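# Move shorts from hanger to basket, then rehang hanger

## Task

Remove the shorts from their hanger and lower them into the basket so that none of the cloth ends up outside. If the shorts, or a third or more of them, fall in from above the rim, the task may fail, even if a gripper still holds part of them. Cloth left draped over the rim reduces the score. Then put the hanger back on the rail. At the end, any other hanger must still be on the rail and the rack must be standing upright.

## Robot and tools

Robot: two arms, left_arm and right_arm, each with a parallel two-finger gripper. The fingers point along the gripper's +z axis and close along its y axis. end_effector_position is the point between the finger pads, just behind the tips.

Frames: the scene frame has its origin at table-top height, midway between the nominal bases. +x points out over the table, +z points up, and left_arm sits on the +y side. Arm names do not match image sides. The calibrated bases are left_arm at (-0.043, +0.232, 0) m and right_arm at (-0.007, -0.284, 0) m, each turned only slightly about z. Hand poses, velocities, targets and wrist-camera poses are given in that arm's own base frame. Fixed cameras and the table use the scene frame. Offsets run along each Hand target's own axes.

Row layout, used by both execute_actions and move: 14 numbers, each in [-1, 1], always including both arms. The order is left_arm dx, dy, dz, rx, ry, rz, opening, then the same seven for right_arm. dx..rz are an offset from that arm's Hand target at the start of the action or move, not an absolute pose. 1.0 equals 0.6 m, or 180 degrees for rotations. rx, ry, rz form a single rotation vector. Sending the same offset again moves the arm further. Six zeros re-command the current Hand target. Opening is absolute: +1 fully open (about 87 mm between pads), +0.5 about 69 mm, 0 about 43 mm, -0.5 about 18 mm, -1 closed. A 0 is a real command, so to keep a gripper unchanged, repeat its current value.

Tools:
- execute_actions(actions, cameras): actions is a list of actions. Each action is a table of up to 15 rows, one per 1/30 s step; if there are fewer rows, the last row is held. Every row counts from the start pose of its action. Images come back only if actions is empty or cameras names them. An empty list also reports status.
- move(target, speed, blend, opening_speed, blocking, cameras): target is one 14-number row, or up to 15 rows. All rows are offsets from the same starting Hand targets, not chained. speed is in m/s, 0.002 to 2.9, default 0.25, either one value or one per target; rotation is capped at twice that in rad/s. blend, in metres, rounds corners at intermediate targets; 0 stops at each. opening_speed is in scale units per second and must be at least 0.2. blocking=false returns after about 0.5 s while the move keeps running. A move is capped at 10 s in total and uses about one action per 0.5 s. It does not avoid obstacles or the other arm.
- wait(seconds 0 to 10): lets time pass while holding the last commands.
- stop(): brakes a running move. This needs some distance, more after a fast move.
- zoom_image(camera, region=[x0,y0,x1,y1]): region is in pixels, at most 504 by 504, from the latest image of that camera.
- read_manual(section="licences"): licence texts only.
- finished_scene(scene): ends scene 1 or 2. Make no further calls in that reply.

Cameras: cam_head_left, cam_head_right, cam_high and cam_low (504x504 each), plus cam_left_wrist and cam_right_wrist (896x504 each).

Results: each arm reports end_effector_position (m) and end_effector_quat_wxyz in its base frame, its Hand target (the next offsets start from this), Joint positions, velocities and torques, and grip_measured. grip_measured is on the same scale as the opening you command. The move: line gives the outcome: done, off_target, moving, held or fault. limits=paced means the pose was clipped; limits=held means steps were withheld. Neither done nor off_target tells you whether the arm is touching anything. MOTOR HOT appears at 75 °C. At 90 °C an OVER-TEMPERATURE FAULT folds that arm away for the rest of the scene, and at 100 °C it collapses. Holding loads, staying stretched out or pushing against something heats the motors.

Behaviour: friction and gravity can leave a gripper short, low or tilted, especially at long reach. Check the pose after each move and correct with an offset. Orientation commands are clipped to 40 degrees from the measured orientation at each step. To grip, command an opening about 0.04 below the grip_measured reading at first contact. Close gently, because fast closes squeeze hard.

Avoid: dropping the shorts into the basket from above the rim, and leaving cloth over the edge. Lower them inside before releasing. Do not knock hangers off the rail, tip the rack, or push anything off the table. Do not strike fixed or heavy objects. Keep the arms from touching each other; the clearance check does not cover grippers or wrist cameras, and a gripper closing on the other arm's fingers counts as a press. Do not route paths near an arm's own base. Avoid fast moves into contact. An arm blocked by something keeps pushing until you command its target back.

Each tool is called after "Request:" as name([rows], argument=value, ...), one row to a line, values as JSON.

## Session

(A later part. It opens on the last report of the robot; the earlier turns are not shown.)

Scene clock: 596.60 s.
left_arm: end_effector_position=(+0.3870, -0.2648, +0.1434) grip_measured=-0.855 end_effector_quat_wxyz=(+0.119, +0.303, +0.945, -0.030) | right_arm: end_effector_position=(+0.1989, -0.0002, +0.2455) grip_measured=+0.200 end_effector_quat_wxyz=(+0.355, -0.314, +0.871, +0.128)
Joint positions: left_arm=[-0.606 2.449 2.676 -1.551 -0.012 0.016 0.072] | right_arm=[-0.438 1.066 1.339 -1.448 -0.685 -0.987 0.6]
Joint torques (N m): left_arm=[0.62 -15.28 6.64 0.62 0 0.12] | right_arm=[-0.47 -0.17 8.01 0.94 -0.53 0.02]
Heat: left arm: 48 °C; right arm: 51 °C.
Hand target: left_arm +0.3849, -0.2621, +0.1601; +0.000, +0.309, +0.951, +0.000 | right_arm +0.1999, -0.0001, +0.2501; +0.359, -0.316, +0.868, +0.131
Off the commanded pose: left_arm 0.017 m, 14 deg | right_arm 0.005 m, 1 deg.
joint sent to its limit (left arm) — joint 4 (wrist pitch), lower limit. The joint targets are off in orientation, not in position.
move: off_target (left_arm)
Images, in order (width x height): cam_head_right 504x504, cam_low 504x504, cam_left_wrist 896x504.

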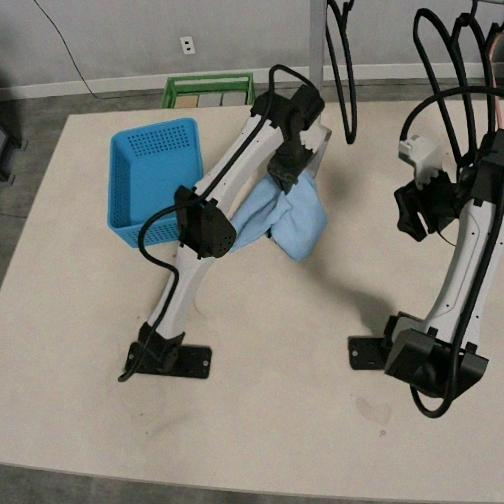

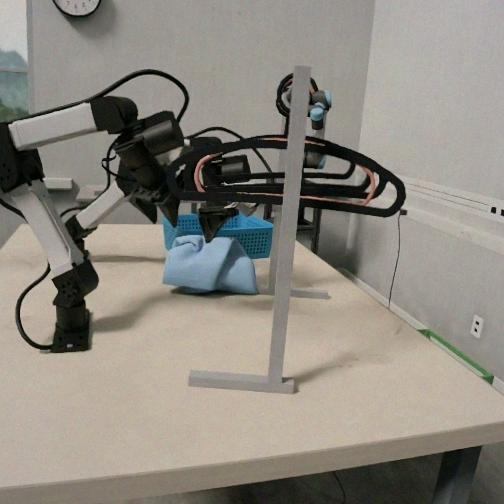

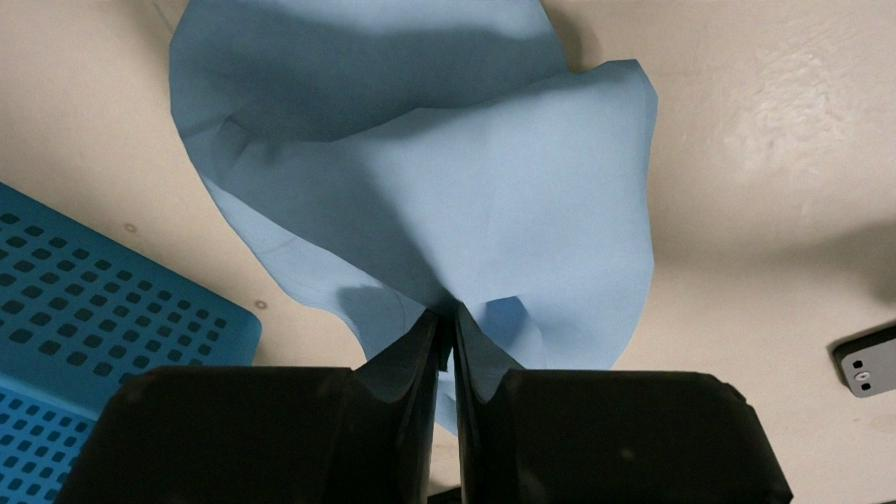

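Request:
move(target=[0.0675,0.0787,-0.333,-0.0557,-0.1312,-0.2513,-1,0,0,0,0,0,0,0.2], speed=0.2, cameras=["cam_left_wrist", "cam_low", "cam_high", "cam_head_left"])

Scene clock: 610.30 s.
left_arm: end_effector_position=(+0.3819, -0.2070, +0.3377) grip_measured=-0.855 end_effector_quat_wxyz=(+0.362, -0.055, +0.927, -0.076) | right_arm: end_effector_position=(+0.1989, -0.0002, +0.2455) grip_measured=+0.200 end_effector_quat_wxyz=(+0.355, -0.314, +0.871, +0.128)
Joint positions: left_arm=[-0.557 2.092 2.809 -1.573 -0.276 -0.571 0.072] | right_arm=[-0.438 1.066 1.339 -1.448 -0.685 -0.987 0.6]
Joint torques (N m): left_arm=[0.51 -11.41 6.82 1.53 -0.42 -0.17] | right_arm=[-0.44 -0.18 7.98 0.94 -0.53 0.01]
Heat: left arm: 51 °C; right arm: 52 °C.
Hand target: left_arm +0.3801, -0.2001, +0.3597; +0.215, -0.085, +0.973, +0.019 | right_arm +0.1999, -0.0001, +0.2501; +0.359, -0.316, +0.868, +0.131
Off the commanded pose: left_arm 0.023 m, 21 deg | right_arm 0.005 m, 1 deg.
joint read past its limit (left arm) — joint 4 (wrist pitch), lower limit.
joint sent to its limit (left arm) — joint 4 (wrist pitch), lower limit. The joint targets are off in orientation, not in position.
move: off_target (left_arm)
Images, in order (width x height): cam_head_left 504x504, cam_high 504x504, cam_low 504x504, cam_left_wrist 896x504.

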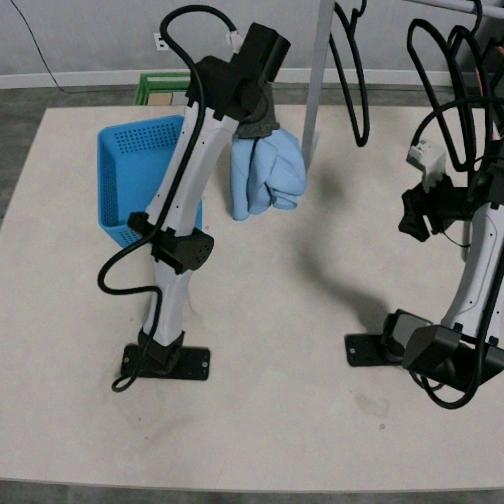

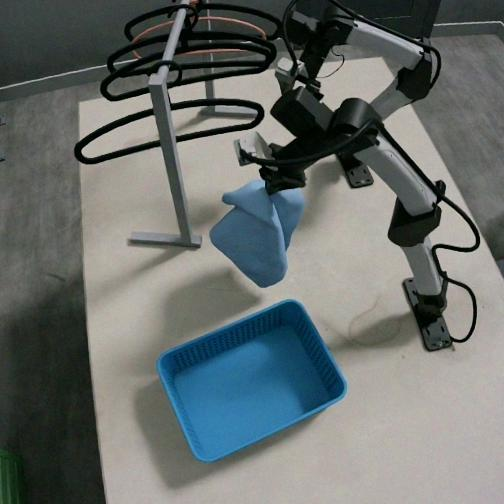

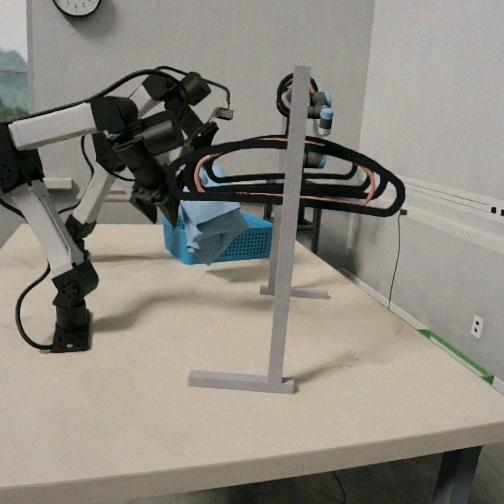

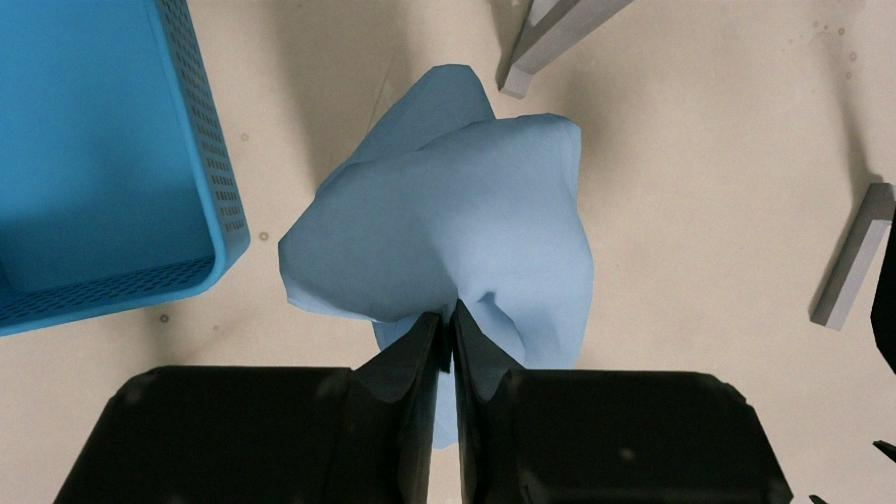

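Request:
move([
  [-0.193,0.4335,0.127,0,0,0,-1,0,0,0,0,0,0,0.2],
  [-0.039,0.4442,0.5423,0,0,0,-1,0,0,0,0,0,0,0.2],
], speed=[0.25,0.15], blend=[0.02,0], cameras=["cam_left_wrist", "cam_low", "cam_high", "cam_head_left"])

Scene clock: 628.80 s.
left_arm: end_effector_position=(+0.4871, +0.0877, +0.0626) grip_measured=-0.855 end_effector_quat_wxyz=(+0.195, -0.090, +0.976, +0.017) | right_arm: end_effector_position=(+0.1989, -0.0002, +0.2455) grip_measured=+0.200 end_effector_quat_wxyz=(+0.355, -0.314, +0.871, +0.128)
Joint positions: left_arm=[0.179 2.248 1.968 -0.896 0.001 -0.006 0.072] | right_arm=[-0.438 1.066 1.339 -1.448 -0.685 -0.987 0.6]
Joint torques (N m): left_arm=[0.4 -14.91 5.59 1.25 -0.09 0.12] | right_arm=[-0.46 -0.18 7.98 0.94 -0.53 0.02]
Heat: left arm: 54 °C; right arm: 52 °C.
Hand target: left_arm +0.4901, +0.0899, +0.0749; +0.215, -0.085, +0.973, +0.019 | right_arm +0.1999, -0.0001, +0.2501; +0.359, -0.316, +0.868, +0.131
Off the commanded pose: left_arm 0.013 m, 2 deg | right_arm 0.005 m, 1 deg.
elbow stopped short (left arm): the move would have taken joint 3 (elbow) straighter than the controller allows.
move: off_target (left_arm)
Images, in order (width x height): cam_head_left 504x504, cam_high 504x504, cam_low 504x504, cam_left_wrist 896x504.

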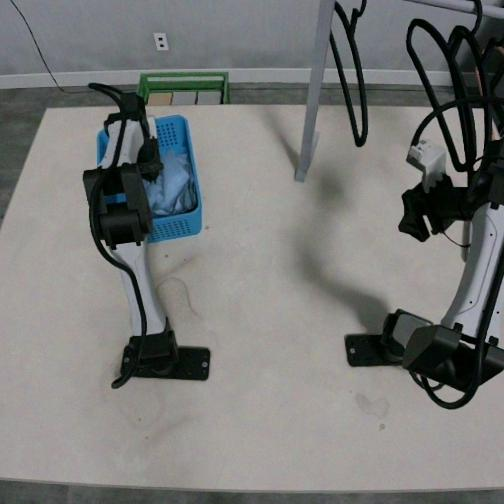

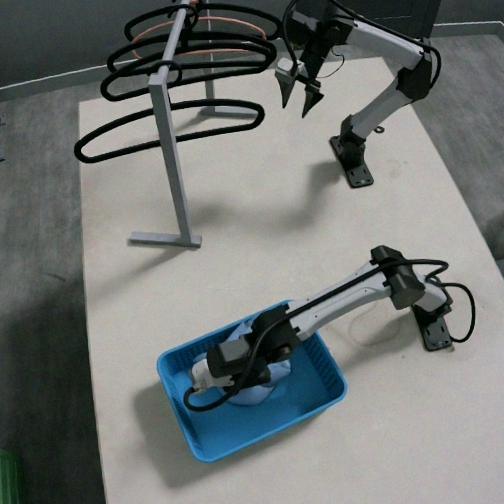

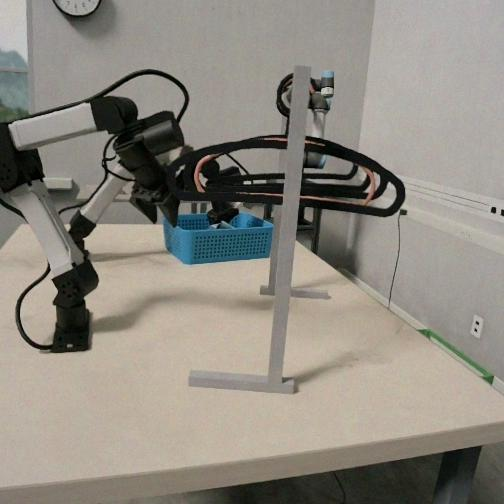

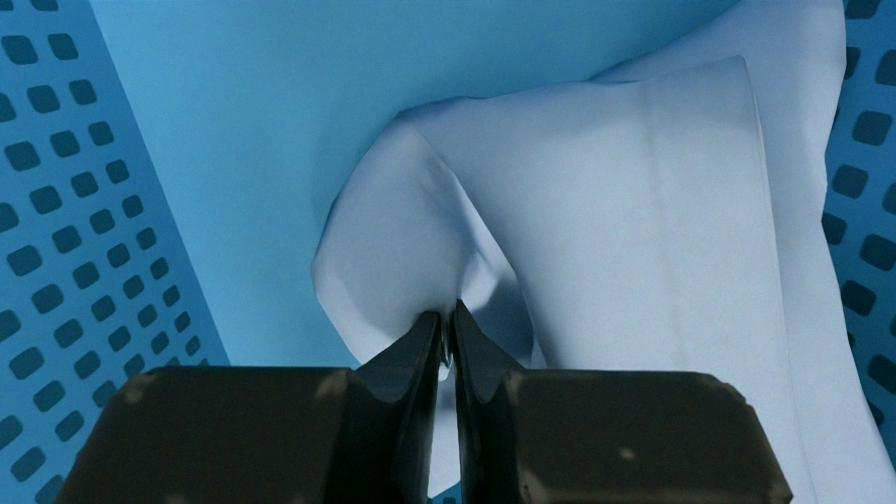

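Request:
move([
  [0,0,0,0,0,0,0.0,0,0,0,0,0,0,0.2],
  [-0.176,0,-0.378,0,0,0,0.0,0,0,0,0,0,0,0.2],
], speed=[0.1,0.2], opening_speed=1.5, cameras=["cam_left_wrist", "cam_high"])

Scene clock: 637.23 s.
left_arm: end_effector_position=(+0.4909, +0.0883, +0.3137) grip_measured=+0.000 end_effector_quat_wxyz=(+0.397, -0.084, +0.913, +0.034) | right_arm: end_effector_position=(+0.1989, -0.0002, +0.2455) grip_measured=+0.200 end_effector_quat_wxyz=(+0.355, -0.314, +0.871, +0.128)
Joint positions: left_arm=[0.179 2.229 2.855 -1.377 0.001 -0.006 0.5] | right_arm=[-0.438 1.066 1.339 -1.448 -0.685 -0.987 0.6]
Joint torques (N m): left_arm=[0.47 -11.56 6.27 1.69 -0.06 0.09] | right_arm=[-0.46 -0.18 7.99 0.94 -0.53 0.02]
Heat: left arm: 56 °C; right arm: 52 °C.
Hand target: left_arm +0.4902, +0.0898, +0.3249; +0.215, -0.085, +0.973, +0.019 | right_arm +0.1999, -0.0001, +0.2501; +0.359, -0.316, +0.868, +0.131
Off the commanded pose: left_arm 0.011 m, 22 deg | right_arm 0.005 m, 1 deg.
elbow stopped short (left arm): the move would have taken joint 3 (elbow) straighter than the controller allows.
move: off_target (left_arm)
Images, in order (width x height): cam_high 504x504, cam_left_wrist 896x504.

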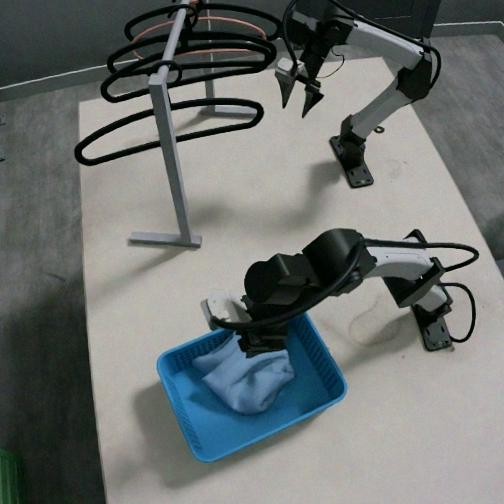

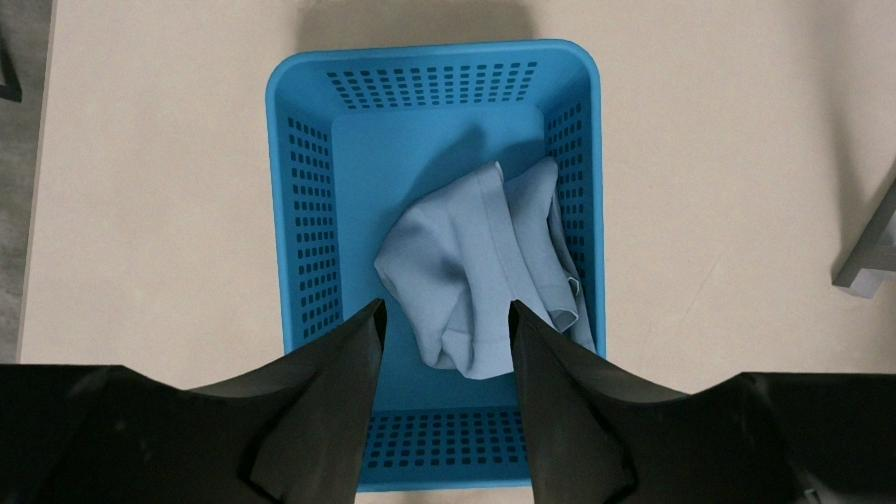

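Request:
finished_scene(scene=1)

The scene is finished: the task was done.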